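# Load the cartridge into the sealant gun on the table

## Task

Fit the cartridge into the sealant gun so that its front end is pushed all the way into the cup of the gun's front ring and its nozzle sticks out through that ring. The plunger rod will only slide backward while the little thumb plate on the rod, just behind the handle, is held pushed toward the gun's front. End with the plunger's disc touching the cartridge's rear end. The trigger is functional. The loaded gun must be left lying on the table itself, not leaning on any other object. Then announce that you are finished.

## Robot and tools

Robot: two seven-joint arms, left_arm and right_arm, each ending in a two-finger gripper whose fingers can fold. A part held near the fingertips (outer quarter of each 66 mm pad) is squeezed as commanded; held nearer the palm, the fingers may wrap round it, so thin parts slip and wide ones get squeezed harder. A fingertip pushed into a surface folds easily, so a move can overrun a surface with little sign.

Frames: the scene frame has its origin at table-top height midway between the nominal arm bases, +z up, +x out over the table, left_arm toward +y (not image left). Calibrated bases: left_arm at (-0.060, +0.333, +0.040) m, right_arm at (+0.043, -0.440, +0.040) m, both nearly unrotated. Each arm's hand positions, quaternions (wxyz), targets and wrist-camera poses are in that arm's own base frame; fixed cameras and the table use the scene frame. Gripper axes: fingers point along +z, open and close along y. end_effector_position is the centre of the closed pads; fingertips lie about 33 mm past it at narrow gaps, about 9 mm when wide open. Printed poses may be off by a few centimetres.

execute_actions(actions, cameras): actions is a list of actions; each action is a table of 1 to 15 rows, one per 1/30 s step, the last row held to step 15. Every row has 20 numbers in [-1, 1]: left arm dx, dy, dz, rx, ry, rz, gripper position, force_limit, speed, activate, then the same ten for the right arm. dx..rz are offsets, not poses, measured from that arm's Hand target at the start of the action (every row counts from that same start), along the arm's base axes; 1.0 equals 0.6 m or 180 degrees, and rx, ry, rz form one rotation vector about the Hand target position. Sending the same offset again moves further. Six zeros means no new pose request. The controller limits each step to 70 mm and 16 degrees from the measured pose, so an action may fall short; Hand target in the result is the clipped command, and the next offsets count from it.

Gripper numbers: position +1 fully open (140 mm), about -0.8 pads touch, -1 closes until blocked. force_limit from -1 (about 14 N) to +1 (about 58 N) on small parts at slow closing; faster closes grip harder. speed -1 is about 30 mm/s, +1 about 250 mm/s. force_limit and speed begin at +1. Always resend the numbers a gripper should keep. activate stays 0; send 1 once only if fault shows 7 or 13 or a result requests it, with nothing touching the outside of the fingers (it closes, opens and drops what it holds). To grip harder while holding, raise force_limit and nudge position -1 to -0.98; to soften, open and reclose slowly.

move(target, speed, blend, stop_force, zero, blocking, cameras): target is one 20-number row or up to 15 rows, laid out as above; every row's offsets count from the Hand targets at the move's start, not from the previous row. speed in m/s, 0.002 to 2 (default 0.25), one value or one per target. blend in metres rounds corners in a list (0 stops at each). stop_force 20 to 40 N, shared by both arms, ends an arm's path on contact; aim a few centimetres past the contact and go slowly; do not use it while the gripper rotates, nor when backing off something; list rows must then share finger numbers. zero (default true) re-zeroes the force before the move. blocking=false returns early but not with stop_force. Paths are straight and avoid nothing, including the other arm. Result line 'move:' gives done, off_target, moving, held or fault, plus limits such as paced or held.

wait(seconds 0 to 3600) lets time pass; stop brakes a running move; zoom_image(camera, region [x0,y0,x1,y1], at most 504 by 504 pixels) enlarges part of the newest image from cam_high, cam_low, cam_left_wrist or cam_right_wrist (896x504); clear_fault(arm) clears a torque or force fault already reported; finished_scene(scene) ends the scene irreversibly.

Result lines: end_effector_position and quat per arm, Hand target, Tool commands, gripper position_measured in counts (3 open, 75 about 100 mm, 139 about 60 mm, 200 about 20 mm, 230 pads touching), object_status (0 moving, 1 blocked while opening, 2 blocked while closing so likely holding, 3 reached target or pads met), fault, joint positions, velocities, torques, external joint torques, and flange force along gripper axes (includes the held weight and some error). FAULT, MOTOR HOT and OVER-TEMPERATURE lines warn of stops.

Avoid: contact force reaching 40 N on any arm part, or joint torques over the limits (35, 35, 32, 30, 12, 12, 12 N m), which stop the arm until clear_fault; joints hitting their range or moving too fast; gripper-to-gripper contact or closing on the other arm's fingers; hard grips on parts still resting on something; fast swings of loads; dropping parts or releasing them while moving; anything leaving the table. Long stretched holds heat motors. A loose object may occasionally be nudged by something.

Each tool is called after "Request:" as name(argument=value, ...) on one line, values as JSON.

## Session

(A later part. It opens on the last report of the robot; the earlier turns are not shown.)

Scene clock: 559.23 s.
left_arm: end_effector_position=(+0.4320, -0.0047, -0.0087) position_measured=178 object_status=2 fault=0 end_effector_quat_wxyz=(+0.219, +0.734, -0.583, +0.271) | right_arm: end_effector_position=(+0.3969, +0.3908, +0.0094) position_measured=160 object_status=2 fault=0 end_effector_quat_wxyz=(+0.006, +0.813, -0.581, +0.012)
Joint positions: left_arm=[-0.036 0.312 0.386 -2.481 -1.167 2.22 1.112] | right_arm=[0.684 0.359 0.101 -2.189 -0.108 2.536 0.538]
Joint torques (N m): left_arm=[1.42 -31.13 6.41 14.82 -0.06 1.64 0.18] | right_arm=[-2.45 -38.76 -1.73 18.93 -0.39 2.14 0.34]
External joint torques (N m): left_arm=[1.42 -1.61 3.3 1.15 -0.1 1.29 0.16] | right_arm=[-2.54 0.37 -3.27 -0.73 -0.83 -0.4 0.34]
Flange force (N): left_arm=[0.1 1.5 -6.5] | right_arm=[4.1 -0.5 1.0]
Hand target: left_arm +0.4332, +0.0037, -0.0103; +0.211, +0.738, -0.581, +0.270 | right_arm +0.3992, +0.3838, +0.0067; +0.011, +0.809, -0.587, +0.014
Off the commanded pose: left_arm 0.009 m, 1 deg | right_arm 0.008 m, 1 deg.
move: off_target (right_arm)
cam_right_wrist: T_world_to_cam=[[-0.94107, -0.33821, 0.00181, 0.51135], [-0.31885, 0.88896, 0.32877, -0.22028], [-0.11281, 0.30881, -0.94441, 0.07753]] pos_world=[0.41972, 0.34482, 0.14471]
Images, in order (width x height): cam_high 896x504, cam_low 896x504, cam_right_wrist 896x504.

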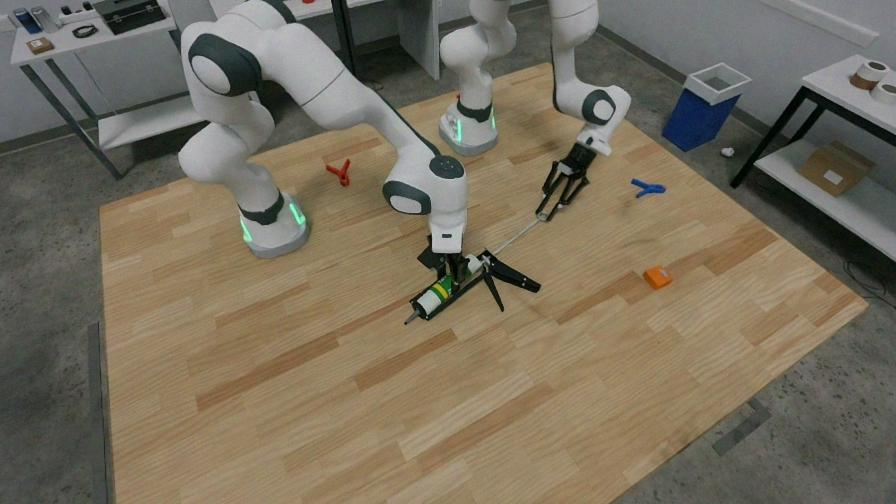

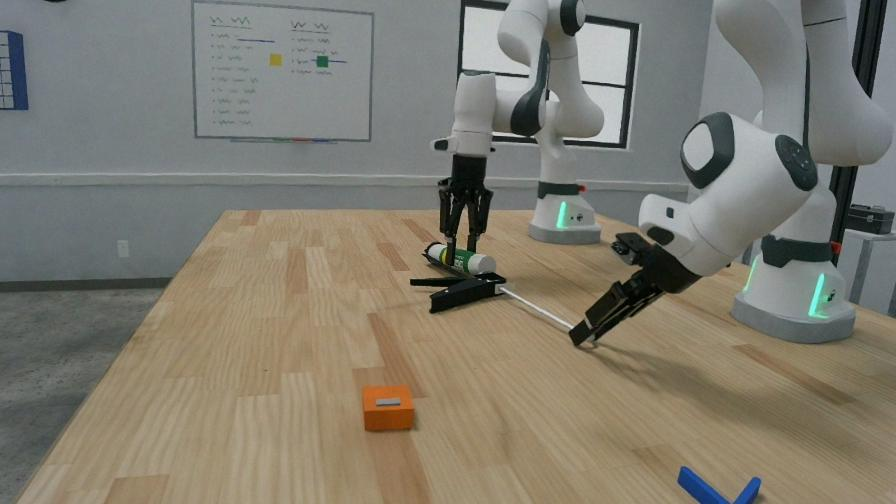

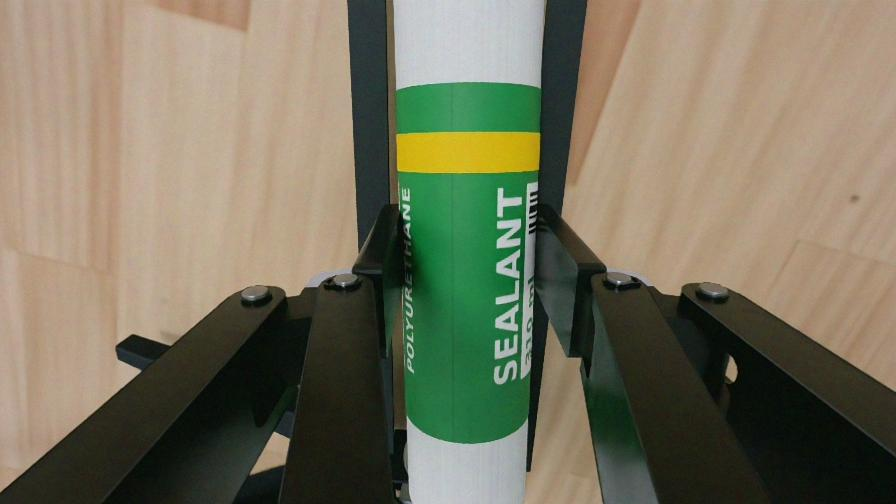

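Request:
move(target=[0,0,0,0,0,0,-1,0,-1,0,-0.001,0.003,-0.018,-0.0211,-0.0069,0,-1,0,-1,0], speed=0.02, cameras=["cam_low","cam_high","cam_right_wrist"])

Request:
zoom_image(camera="cam_low", region=[420, 220, 520, 300])

Request:
zoom_image(camera="cam_high", region=[400, 220, 500, 325])

Scene clock: 565.80 s.
left_arm: end_effector_position=(+0.4323, -0.0012, -0.0092) position_measured=178 object_status=2 fault=0 end_effector_quat_wxyz=(+0.216, +0.734, -0.584, +0.271) | right_arm: end_effector_position=(+0.4015, +0.3965, +0.0071) position_measured=160 object_status=2 fault=0 end_effector_quat_wxyz=(+0.018, +0.813, -0.580, +0.042)
Joint positions: left_arm=[-0.036 0.313 0.391 -2.481 -1.167 2.223 1.118] | right_arm=[0.783 0.389 0.027 -2.139 -0.163 2.497 0.609]
Joint torques (N m): left_arm=[0.21 -30.81 4.75 14.28 -0.25 1.14 -0.16] | right_arm=[-2.42 -32.11 -2.14 15.9 -0.24 2.25 0.53]
External joint torques (N m): left_arm=[0.21 -1.23 1.58 0.52 -0.29 0.78 -0.18] | right_arm=[-2.5 8.34 -2.91 -3.95 -0.71 -0.21 0.53]
Flange force (N): left_arm=[2.4 1.6 -3.4] | right_arm=[-0.1 -4.6 17.8]
Hand target: left_arm +0.4332, +0.0037, -0.0103; +0.211, +0.738, -0.581, +0.270 | right_arm +0.3986, +0.3856, -0.0041; +0.031, +0.808, -0.586, +0.042
Off the commanded pose: left_arm 0.005 m, 1 deg | right_arm 0.016 m, 2 deg.
move: off_target (right_arm)
cam_right_wrist: T_world_to_cam=[[-0.94029, -0.34022, -0.01042, 0.51816], [-0.33035, 0.90478, 0.26877, -0.22433], [-0.08202, 0.25617, -0.96315, 0.08281]] pos_world=[0.41991, 0.35805, 0.14545]
Images, in order (width x height): cam_high 896x504, cam_low 896x504, cam_right_wrist 896x504.

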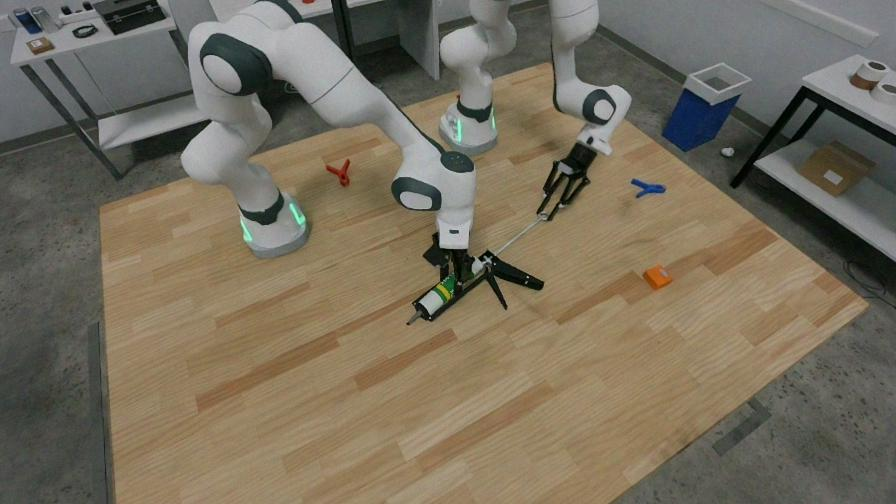

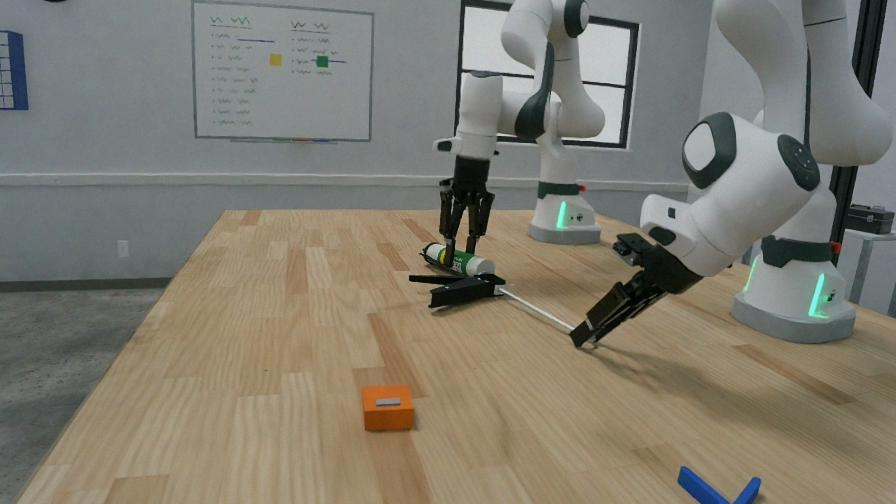

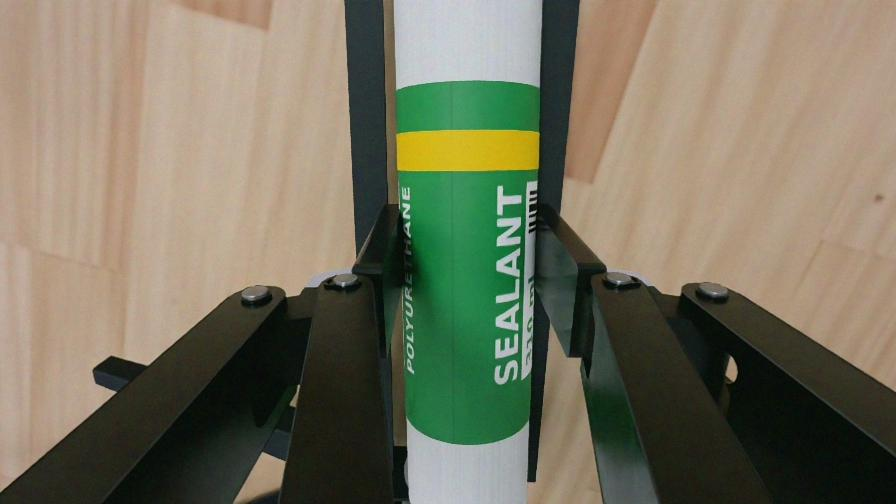

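Scaled by 5.040 from the camera's image (finer frame: 1280x720).

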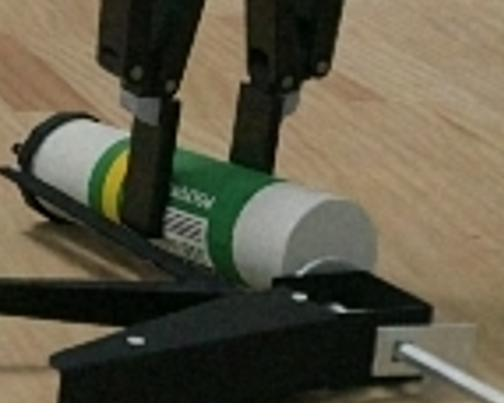

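Scaled by 4.800 from the camera's image (finer frame: 1280x720).

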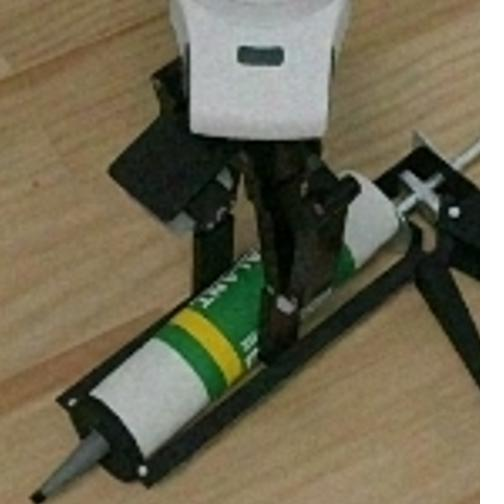

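Request:
move(target=[[0,0,0,0,0,0,-1,0,-1,0,0.003,0.012,0.02,0,0,0,-1,0,-1,0],[0,0,0,0,0,0,-1,0,-1,0,0.003,0.012,0.02,0,0,0,-0.1,-1,-1,0],[0,0,0,0,0,0,-1,0,-1,0,0.003,0.012,0.14,0.0,0,0,-0.1,-1,-1,0]], speed=0.08, cameras=["cam_low","cam_high","cam_right_wrist"])

Request:
zoom_image(camera="cam_low", region=[420, 220, 520, 300])

Request:
zoom_image(camera="cam_high", region=[400, 220, 500, 325])

Scene clock: 574.87 s.
left_arm: end_effector_position=(+0.4317, -0.0006, -0.0099) position_measured=178 object_status=2 fault=0 end_effector_quat_wxyz=(+0.215, +0.735, -0.583, +0.270) | right_arm: end_effector_position=(+0.4013, +0.3937, +0.0798) position_measured=141 object_status=3 fault=0 end_effector_quat_wxyz=(+0.030, +0.808, -0.587, +0.043)
Joint positions: left_arm=[-0.037 0.314 0.392 -2.481 -1.167 2.224 1.118] | right_arm=[0.786 0.261 0.03 -2.103 -0.137 2.311 0.597]
Joint velocities: left_arm=[within noise] | right_arm=[0.001 0 -0.001 0.001 0 -0.004 -0.004]
Joint torques (N m): left_arm=[0.12 -31.43 4.52 15.07 -0.5 1.13 -0.08] | right_arm=[-1.04 -39.21 1.19 21.15 1.1 2.46 -0.23]
External joint torques (N m): left_arm=[0.19 -1.98 1.41 1.51 -0.55 0.78 -0.1] | right_arm=[-0.86 -0.93 0.89 -0.6 0.59 0.1 -0.24]
Flange force (N): left_arm=[2.9 0.2 -3.4] | right_arm=[3.3 3.7 -1.1]
Hand target: left_arm +0.4332, +0.0037, -0.0103; +0.211, +0.738, -0.581, +0.270 | right_arm +0.4004, +0.3928, +0.0799; +0.031, +0.808, -0.586, +0.042
Off the commanded pose: left_arm 0.005 m, 1 deg | right_arm 0.001 m, 0 deg.
move: done
cam_right_wrist: T_world_to_cam=[[-0.9467, -0.32208, 0.00511, 0.51203], [-0.3103, 0.91612, 0.25383, -0.25264], [-0.08644, 0.23871, -0.96724, 0.1625]] pos_world=[0.42039, 0.35758, 0.21868]
Images, in order (width x height): cam_high 896x504, cam_low 896x504, cam_right_wrist 896x504.

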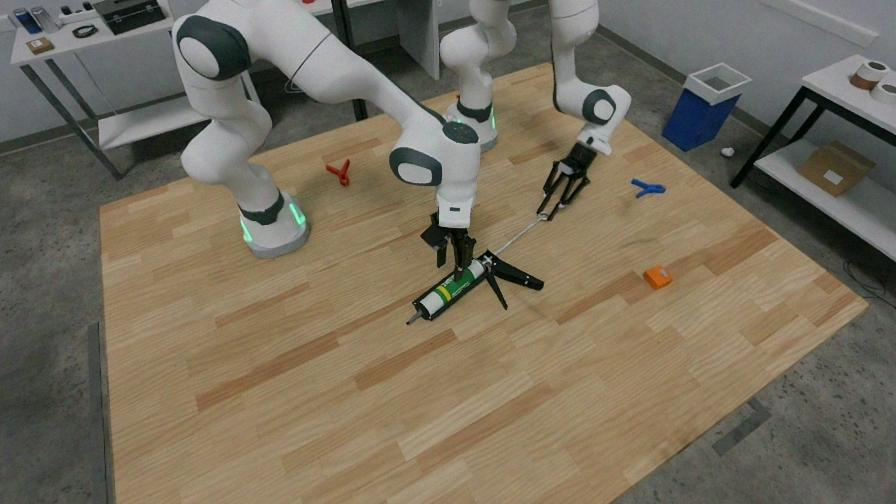

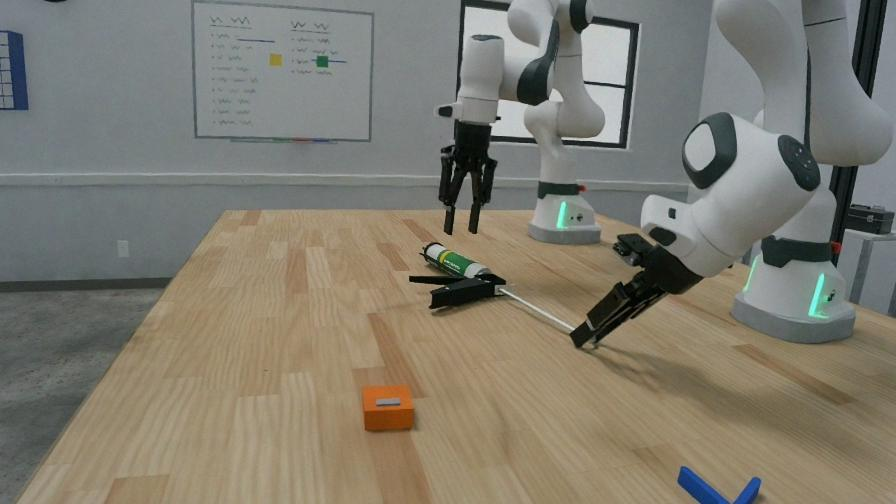

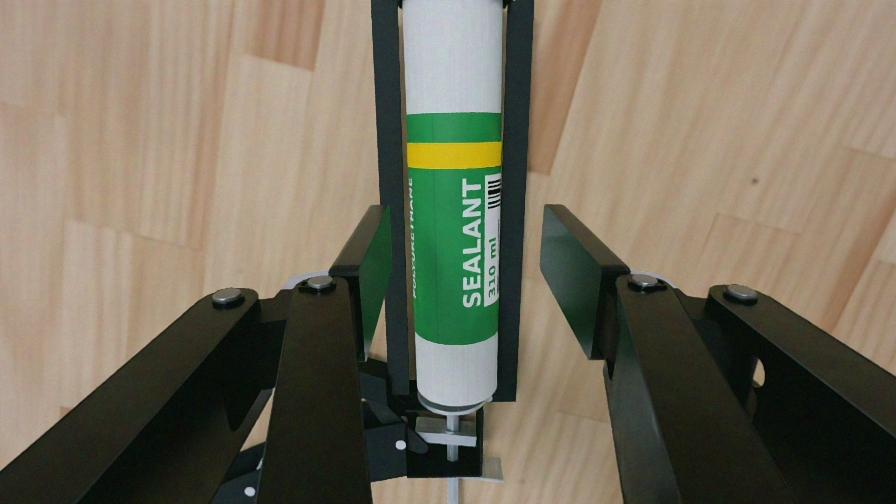

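Scaled by 5.040 from the camera's image (finer frame: 1280x720).

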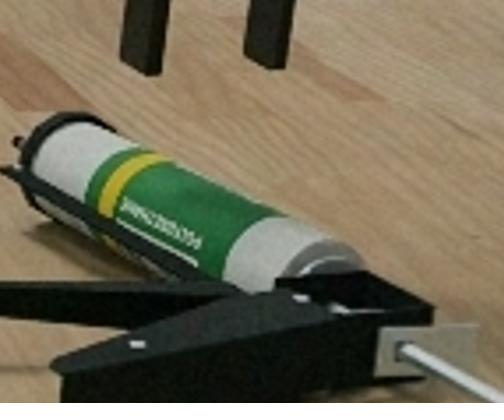

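Scaled by 4.800 from the camera's image (finer frame: 1280x720).

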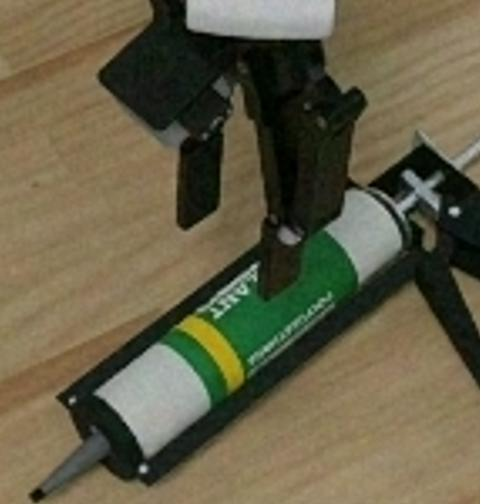

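Request:
move(target=[[0,0,0,0,0,0,-1,0,-1,0,0.055,-0.158,0,0,0,0,0.45,-1,1,0],[0,0,0,0,0,0,-1,0,-1,0,0.055,-0.158,-0.11,0,0,0,0.45,-1,1,0],[0,0,0,0,0,0,-1,0,-1,0,0.055,-0.158,-0.11,0,0,0,-1,-0.5,-1,0]], speed=0.1, cameras=["cam_low","cam_right_wrist"])

Request:
move(target=[0.0065,-0.0455,0,0,0,0,-1,0,-1,0,0,0,0,0,0,0,-1,-0.5,-1,0], speed=0.02, stop_force=25, cameras=["cam_low","cam_high","cam_left_wrist","cam_right_wrist"])

Request:
zoom_image(camera="cam_high", region=[400, 220, 500, 325])

Scene clock: 588.47 s.
left_arm: end_effector_position=(+0.4317, -0.0004, -0.0099) position_measured=178 object_status=2 fault=0 end_effector_quat_wxyz=(+0.215, +0.735, -0.583, +0.270) | right_arm: end_effector_position=(+0.4346, +0.2985, +0.0157) position_measured=151 object_status=0 fault=0 end_effector_quat_wxyz=(+0.030, +0.809, -0.586, +0.042)
Joint positions: left_arm=[-0.037 0.314 0.393 -2.481 -1.167 2.224 1.118] | right_arm=[0.661 0.292 -0.022 -2.268 -0.157 2.522 0.453]
Joint torques (N m): left_arm=[0.07 -31.19 4.41 14.75 -0.72 1.27 -0.12] | right_arm=[0.28 -36.02 0.32 18.09 0.2 2.38 0.14]
External joint torques (N m): left_arm=[0.07 -1.82 1.24 1.21 -0.76 0.91 -0.14] | right_arm=[0.36 1.05 0.33 -1.26 -0.26 -0.05 0.14]
Flange force (N): left_arm=[3.2 0.9 -2.2] | right_arm=[-0.4 2.4 2.3]
Hand target: left_arm +0.4332, +0.0037, -0.0103; +0.211, +0.738, -0.581, +0.270 | right_arm +0.4334, +0.2980, +0.0139; +0.031, +0.808, -0.586, +0.042
Off the commanded pose: left_arm 0.004 m, 1 deg | right_arm 0.002 m, 0 deg.
move: done
cam_right_wrist: T_world_to_cam=[[-0.94561, -0.32523, 0.00729, 0.5137], [-0.31266, 0.91478, 0.25578, -0.13752], [-0.08986, 0.23959, -0.96671, 0.12729]] pos_world=[0.4542, 0.26237, 0.15448]

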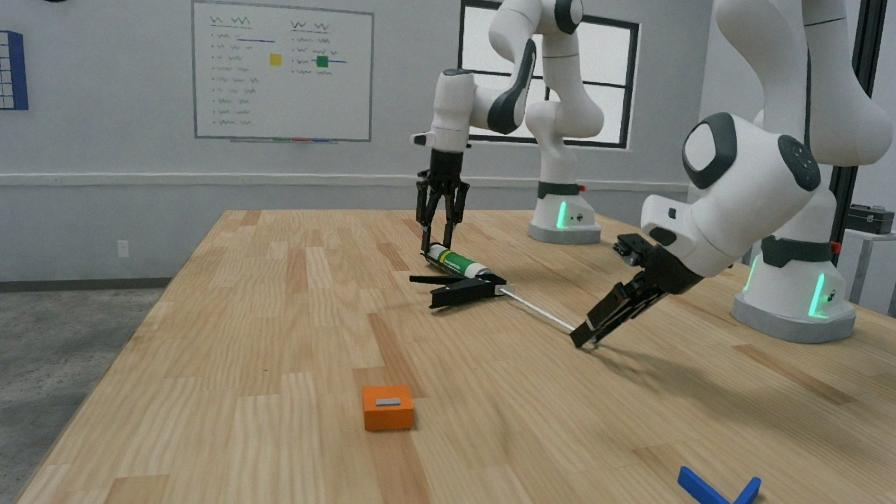

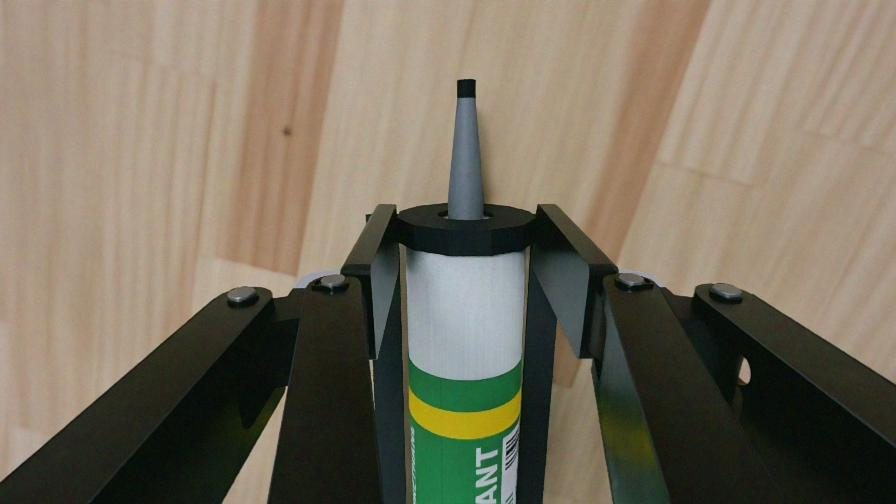

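Scene clock: 591.03 s.
left_arm: end_effector_position=(+0.4396, -0.0084, -0.0112) position_measured=178 object_status=2 fault=0 end_effector_quat_wxyz=(+0.198, +0.742, -0.582, +0.268) | right_arm: end_effector_position=(+0.4395, +0.2916, +0.0165) position_measured=151 object_status=2 fault=0 end_effector_quat_wxyz=(+0.031, +0.805, -0.591, +0.044)
Joint positions: left_arm=[-0.058 0.297 0.367 -2.498 -1.208 2.285 1.11] | right_arm=[0.66 0.291 -0.035 -2.268 -0.16 2.521 0.453]
Joint torques (N m): left_arm=[-5.14 -30.56 -4.53 12.79 -1.45 -2.07 -0.5] | right_arm=[3.52 -34.62 5.45 17.69 1.43 3.47 0.08]
External joint torques (N m): left_arm=[-5.16 -1.38 -7.4 -0.83 -1.53 -2.55 -0.51] | right_arm=[3.52 2.3 5.5 -1.63 0.97 1.05 0.08]
Flange force (N): left_arm=[12.8 3.0 10.9] | right_arm=[-7.3 3.6 5.8]
Hand target: left_arm +0.4371, -0.0236, -0.0103; +0.211, +0.738, -0.581, +0.270 | right_arm +0.4334, +0.2980, +0.0139; +0.031, +0.808, -0.586, +0.042
Off the commanded pose: left_arm 0.015 m, 2 deg | right_arm 0.009 m, 1 deg.
move: off_target (left_arm)
cam_left_wrist: T_world_to_cam=[[-0.97518, -0.22121, -0.00923, 0.43328], [-0.20739, 0.92726, -0.31172, 0.09742], [0.07752, -0.30207, -0.95013, 0.09045]] pos_world=[0.43572, 0.03283, 0.1203]
cam_right_wrist: T_world_to_cam=[[-0.94916, -0.31474, 0.00553, 0.51466], [-0.30335, 0.91923, 0.25099, -0.13522], [-0.08408, 0.23656, -0.96797, 0.1285]] pos_world=[0.45828, 0.25589, 0.15548]

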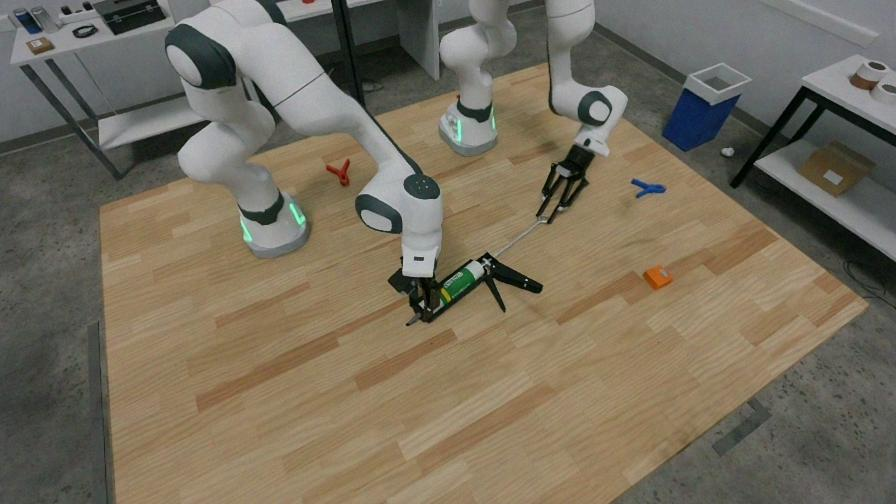

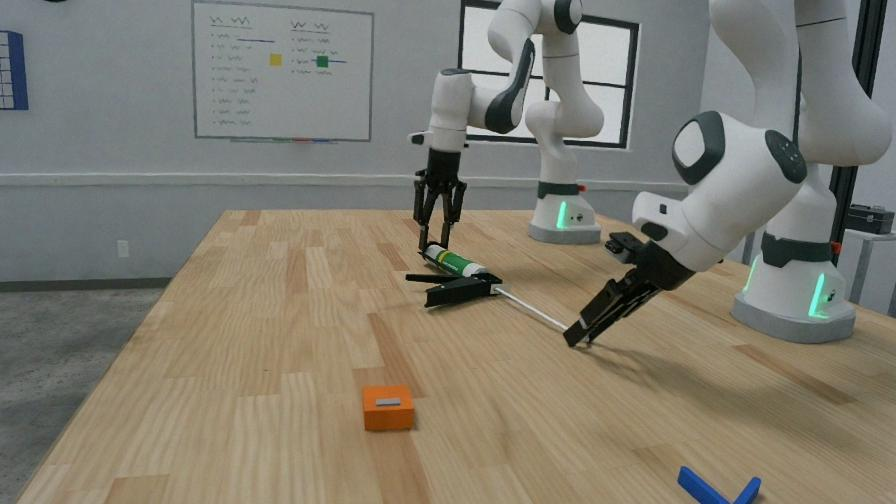

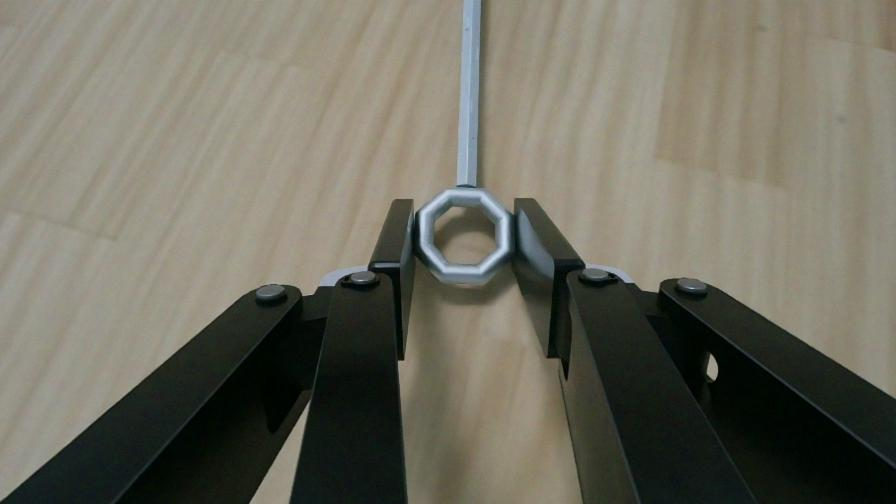

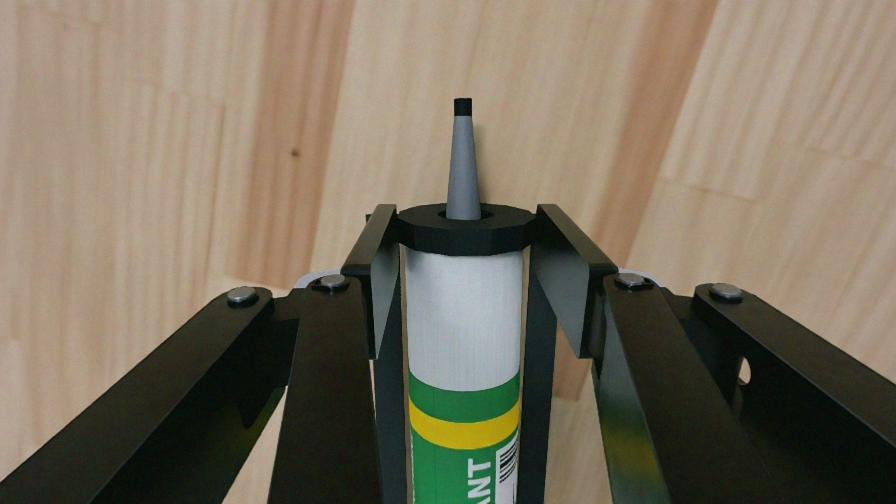

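Scaled by 4.800 from the camera's image (finer frame: 1280x720).

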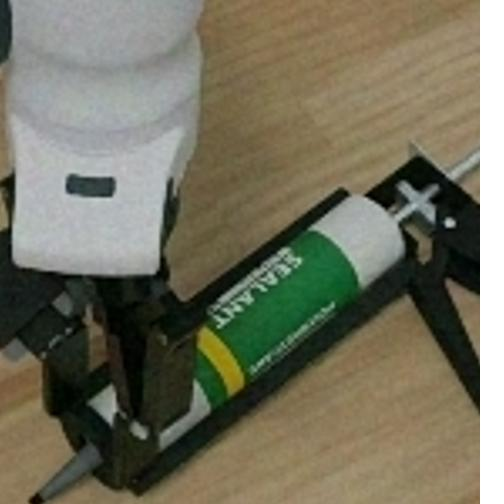

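Request:
move(target=[[0.002,0.02,0,0,0,0,-1,0,-1,0,0.008,-0.008,0,0,0,0,-1,-0.5,-1,0],[0.002,0.02,0,0,0,0,-1,0,-1,0,0.008,-0.008,0,0,0,0,0.3,-1,-1,0],[0.002,0.02,0,0,0,0,-1,0,-1,0,-0.035,0.158,0.15,0.0,0,0,0.3,-1,1,0]], speed=0.1, cameras=["cam_right_wrist"])

Request:
zoom_image(camera="cam_right_wrist", region=[340, 280, 560, 504])

Request:
zoom_image(camera="cam_right_wrist", region=[340, 0, 560, 130])

Scene clock: 605.10 s.
left_arm: end_effector_position=(+0.4393, -0.0085, -0.0108) position_measured=178 object_status=2 fault=0 end_effector_quat_wxyz=(+0.207, +0.739, -0.581, +0.269) | right_arm: end_effector_position=(+0.4132, +0.3932, +0.1042) position_measured=91 object_status=3 fault=0 end_effector_quat_wxyz=(+0.030, +0.810, -0.584, +0.043)
Joint positions: left_arm=[-0.047 0.308 0.368 -2.485 -1.195 2.26 1.106] | right_arm=[0.777 0.242 0.025 -2.058 -0.128 2.249 0.563]
Joint torques (N m): left_arm=[-1.38 -31.22 1.77 14.63 0.21 -0.43 -0.15] | right_arm=[-0.51 -39.32 0.78 22.3 1.03 2.43 0.1]
External joint torques (N m): left_arm=[-1.32 -1.62 -1.13 0.95 0.15 -0.84 -0.16] | right_arm=[-0.51 -0.9 0.38 -0.15 0.51 0.05 0.09]
Flange force (N): left_arm=[4.7 -0.9 -2.3] | right_arm=[1.7 2.6 -1.1]
Hand target: left_arm +0.4383, -0.0116, -0.0103; +0.211, +0.738, -0.581, +0.270 | right_arm +0.4124, +0.3928, +0.1039; +0.031, +0.808, -0.586, +0.042
Off the commanded pose: left_arm 0.003 m, 1 deg | right_arm 0.001 m, 0 deg.
move: done
cam_right_wrist: T_world_to_cam=[[-0.9439, -0.33018, 0.00641, 0.52496], [-0.31783, 0.91351, 0.25394, -0.25063], [-0.0897, 0.23766, -0.9672, 0.189]] pos_world=[0.4328, 0.35737, 0.24308]

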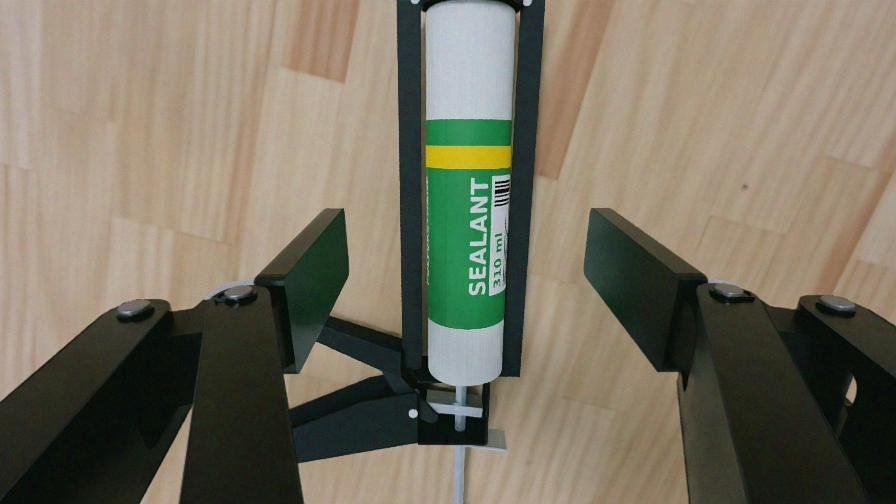

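Scaled by 2.250 from the camera's image (finer frame: 1280x720).

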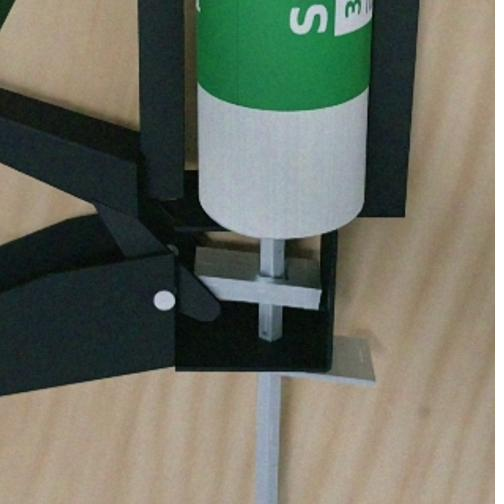

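Scaled by 2.291 from the camera's image (finer frame: 1280x720).

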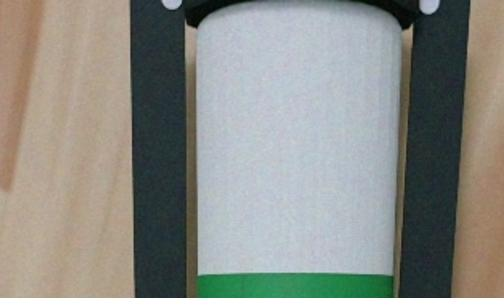

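Request:
move(target=[[-0.002,0.006,0,0,0,0,-1,0,-1,0,0.0,0.0,-0.12,0.0106,0.0035,0,0.3,-1,-1,0],[-0.002,0.006,0,0,0,0,-1,0,-1,0,0.0,0.0,-0.147,0.0106,0.0035,0,0.1,-1,-1,0],[-0.002,0.006,0,0,0,0,-1,0,-1,0,0.0,0.0,-0.147,0.0106,0.0035,0,-1,-0.2,-1,0]], speed=0.1)

Request:
move(target=[0,0,0,0,0,0,-1,0,-1,0,0.0125,-0.0395,0.006,0,0,0,-1,-0.2,-1,0], speed=0.02, stop_force=20, cameras=["cam_low","cam_high","cam_right_wrist"])

Request:
zoom_image(camera="cam_low", region=[420, 220, 520, 300])

Request:
zoom_image(camera="cam_high", region=[400, 220, 500, 325])

Scene clock: 620.50 s.
left_arm: end_effector_position=(+0.4377, -0.0081, -0.0102) position_measured=178 object_status=2 fault=0 end_effector_quat_wxyz=(+0.210, +0.739, -0.580, +0.270) | right_arm: end_effector_position=(+0.4139, +0.3940, +0.0193) position_measured=172 object_status=0 fault=0 end_effector_quat_wxyz=(+0.019, +0.808, -0.588, +0.028)
Joint positions: left_arm=[-0.041 0.308 0.368 -2.485 -1.189 2.251 1.105] | right_arm=[0.757 0.382 0.026 -2.108 -0.112 2.459 0.557]
Joint torques (N m): left_arm=[-0.66 -31.1 2.79 14.66 0.54 0.19 0.09] | right_arm=[-0.02 -37.43 1.12 18.68 0.34 2.87 -0.03]
External joint torques (N m): left_arm=[-0.68 -1.62 -0.17 1.07 0.48 -0.21 0.07] | right_arm=[-0.15 3.16 0.36 -1.59 -0.14 0.43 -0.03]
Flange force (N): left_arm=[3.4 -0.4 -3.9] | right_arm=[-0.6 -0.6 7.2]
Hand target: left_arm +0.4371, -0.0080, -0.0103; +0.211, +0.738, -0.581, +0.270 | right_arm +0.4123, +0.3928, +0.0157; +0.021, +0.809, -0.587, +0.028
Off the commanded pose: left_arm 0.001 m, 0 deg | right_arm 0.004 m, 0 deg.
move: off_target (right_arm)

Scene clock: 623.13 s.
left_arm: end_effector_position=(+0.4379, -0.0077, -0.0101) position_measured=178 object_status=2 fault=0 end_effector_quat_wxyz=(+0.210, +0.740, -0.579, +0.270) | right_arm: end_effector_position=(+0.4245, +0.3837, +0.0317) position_measured=231 object_status=3 fault=0 end_effector_quat_wxyz=(+0.005, +0.811, -0.584, +0.030)
Joint positions: left_arm=[-0.04 0.308 0.368 -2.485 -1.189 2.251 1.103] | right_arm=[0.731 0.341 0.026 -2.142 -0.112 2.483 0.522]
Joint torques (N m): left_arm=[-0.81 -31.12 2.73 14.36 0.56 0.22 0.16] | right_arm=[-3.77 -31.65 -2.46 12.94 0.23 0.83 -0.22]
External joint torques (N m): left_arm=[-0.82 -1.6 -0.22 0.81 0.5 -0.18 0.14] | right_arm=[-3.66 8.04 -2.95 -7.61 -0.26 -1.72 -0.21]
Flange force (N): left_arm=[3.7 0.5 -3.8] | right_arm=[8.3 4.6 13.8]
Hand target: left_arm +0.4371, -0.0080, -0.0103; +0.211, +0.738, -0.581, +0.270 | right_arm +0.4198, +0.3691, +0.0193; +0.021, +0.809, -0.587, +0.028
Off the commanded pose: left_arm 0.001 m, 0 deg | right_arm 0.020 m, 2 deg.
move: off_target (right_arm)
cam_right_wrist: T_world_to_cam=[[-0.94333, -0.33126, -0.01997, 0.53393], [-0.32148, 0.89725, 0.30264, -0.21374], [-0.08233, 0.29191, -0.9529, 0.09766]] pos_world=[0.443, 0.34014, 0.1684]
Images, in order (width x height): cam_high 896x504, cam_low 896x504, cam_right_wrist 896x504.

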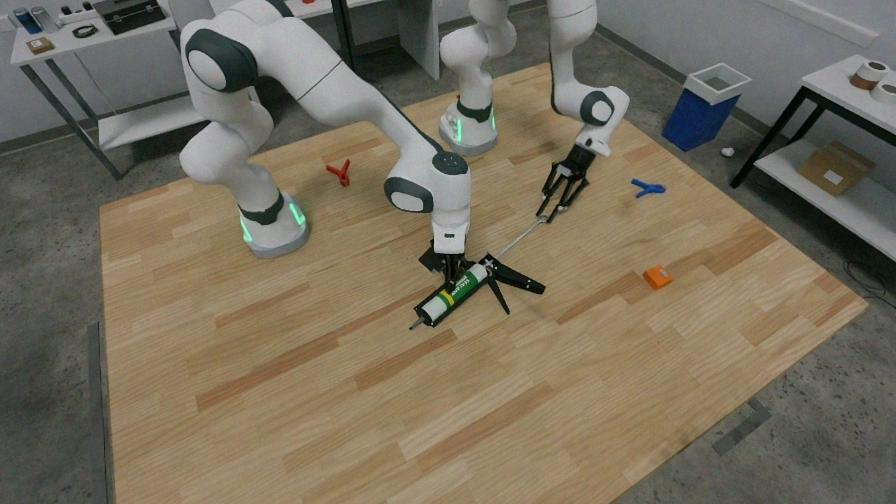

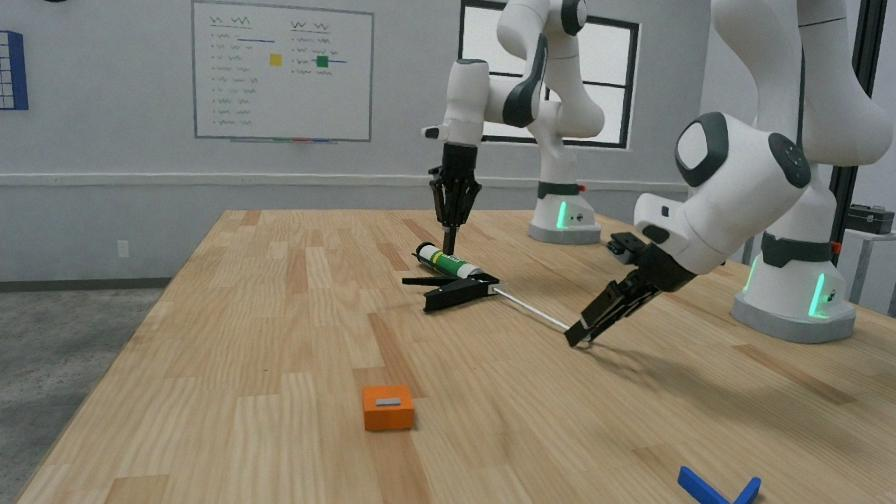

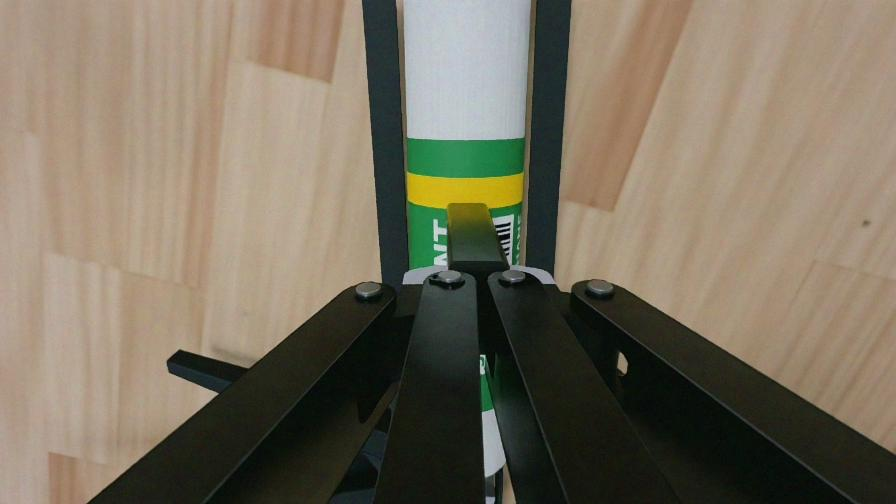

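Scaled by 5.040 from the camera's image (finer frame: 1280x720).

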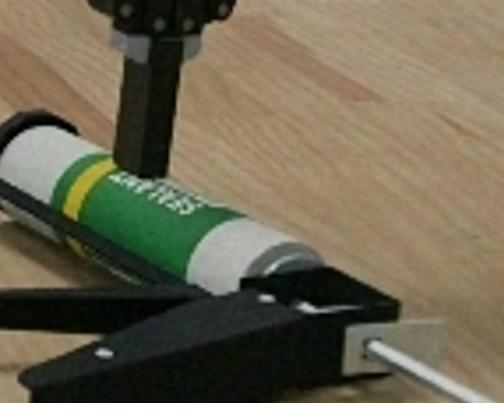

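Scaled by 4.800 from the camera's image (finer frame: 1280x720).

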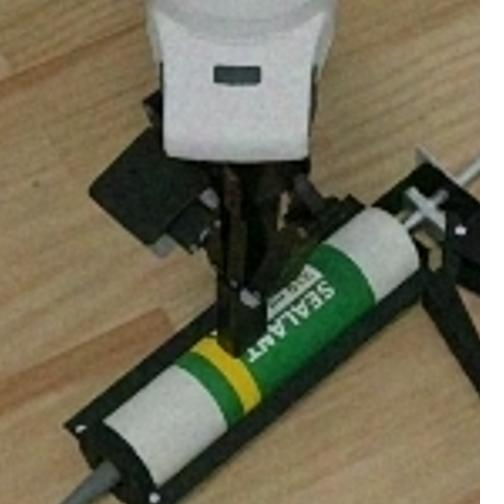

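Request:
move(target=[0,0,0,0,0,0,-1,0,-1,0,-0.02,0.04,0.12,0,0,0,-1,-0.2,-1,0], speed=0.1, cameras=["cam_right_wrist"])

Request:
zoom_image(camera="cam_right_wrist", region=[340, 240, 560, 504])

Scene clock: 628.40 s.
left_arm: end_effector_position=(+0.4379, -0.0077, -0.0101) position_measured=178 object_status=2 fault=0 end_effector_quat_wxyz=(+0.210, +0.740, -0.579, +0.270) | right_arm: end_effector_position=(+0.4095, +0.3931, +0.0913) position_measured=231 object_status=3 fault=0 end_effector_quat_wxyz=(+0.020, +0.811, -0.585, +0.029)
Joint positions: left_arm=[-0.04 0.308 0.368 -2.485 -1.189 2.251 1.103] | right_arm=[0.752 0.242 0.041 -2.098 -0.098 2.308 0.538]
Joint velocities: left_arm=[within noise] | right_arm=[0 0.002 0 0 0 -0.004 0.004]
Joint torques (N m): left_arm=[-0.88 -31.12 2.68 14.42 0.56 0.2 0.14] | right_arm=[-0.06 -38.97 0.98 21.66 1.12 2.4 0.2]
External joint torques (N m): left_arm=[-0.98 -1.54 -0.37 0.77 0.5 -0.21 0.12] | right_arm=[-0.27 -0.85 0.27 -0.5 0.59 -0.06 0.19]
Flange force (N): left_arm=[3.9 0.4 -3.5] | right_arm=[1.8 3.7 -1.2]
Hand target: left_arm +0.4371, -0.0080, -0.0103; +0.211, +0.738, -0.581, +0.270 | right_arm +0.4078, +0.3931, +0.0913; +0.021, +0.809, -0.587, +0.028
Off the commanded pose: left_arm 0.001 m, 0 deg | right_arm 0.002 m, 0 deg.
move: done
cam_right_wrist: T_world_to_cam=[[-0.94401, -0.32986, 0.00556, 0.52146], [-0.31443, 0.90468, 0.28754, -0.24942], [-0.09988, 0.2697, -0.95775, 0.16688]] pos_world=[0.43051, 0.35265, 0.22865]

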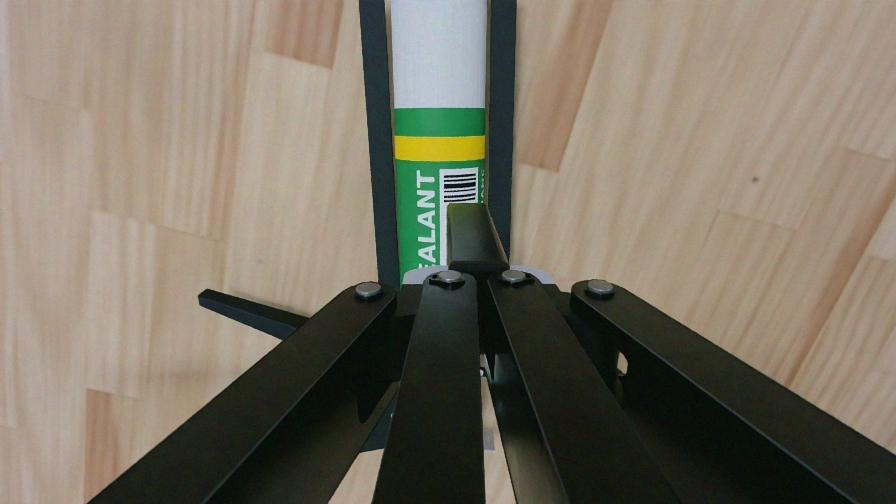

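Scaled by 1.909 from the camera's image (finer frame: 1280x720).

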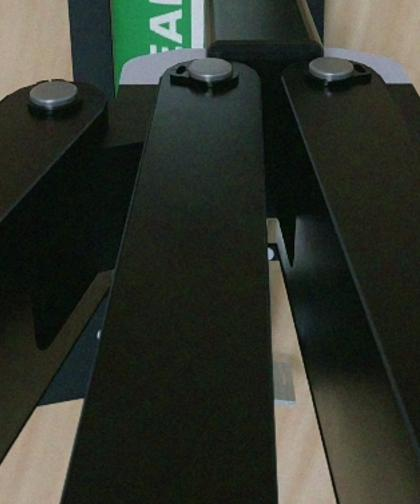

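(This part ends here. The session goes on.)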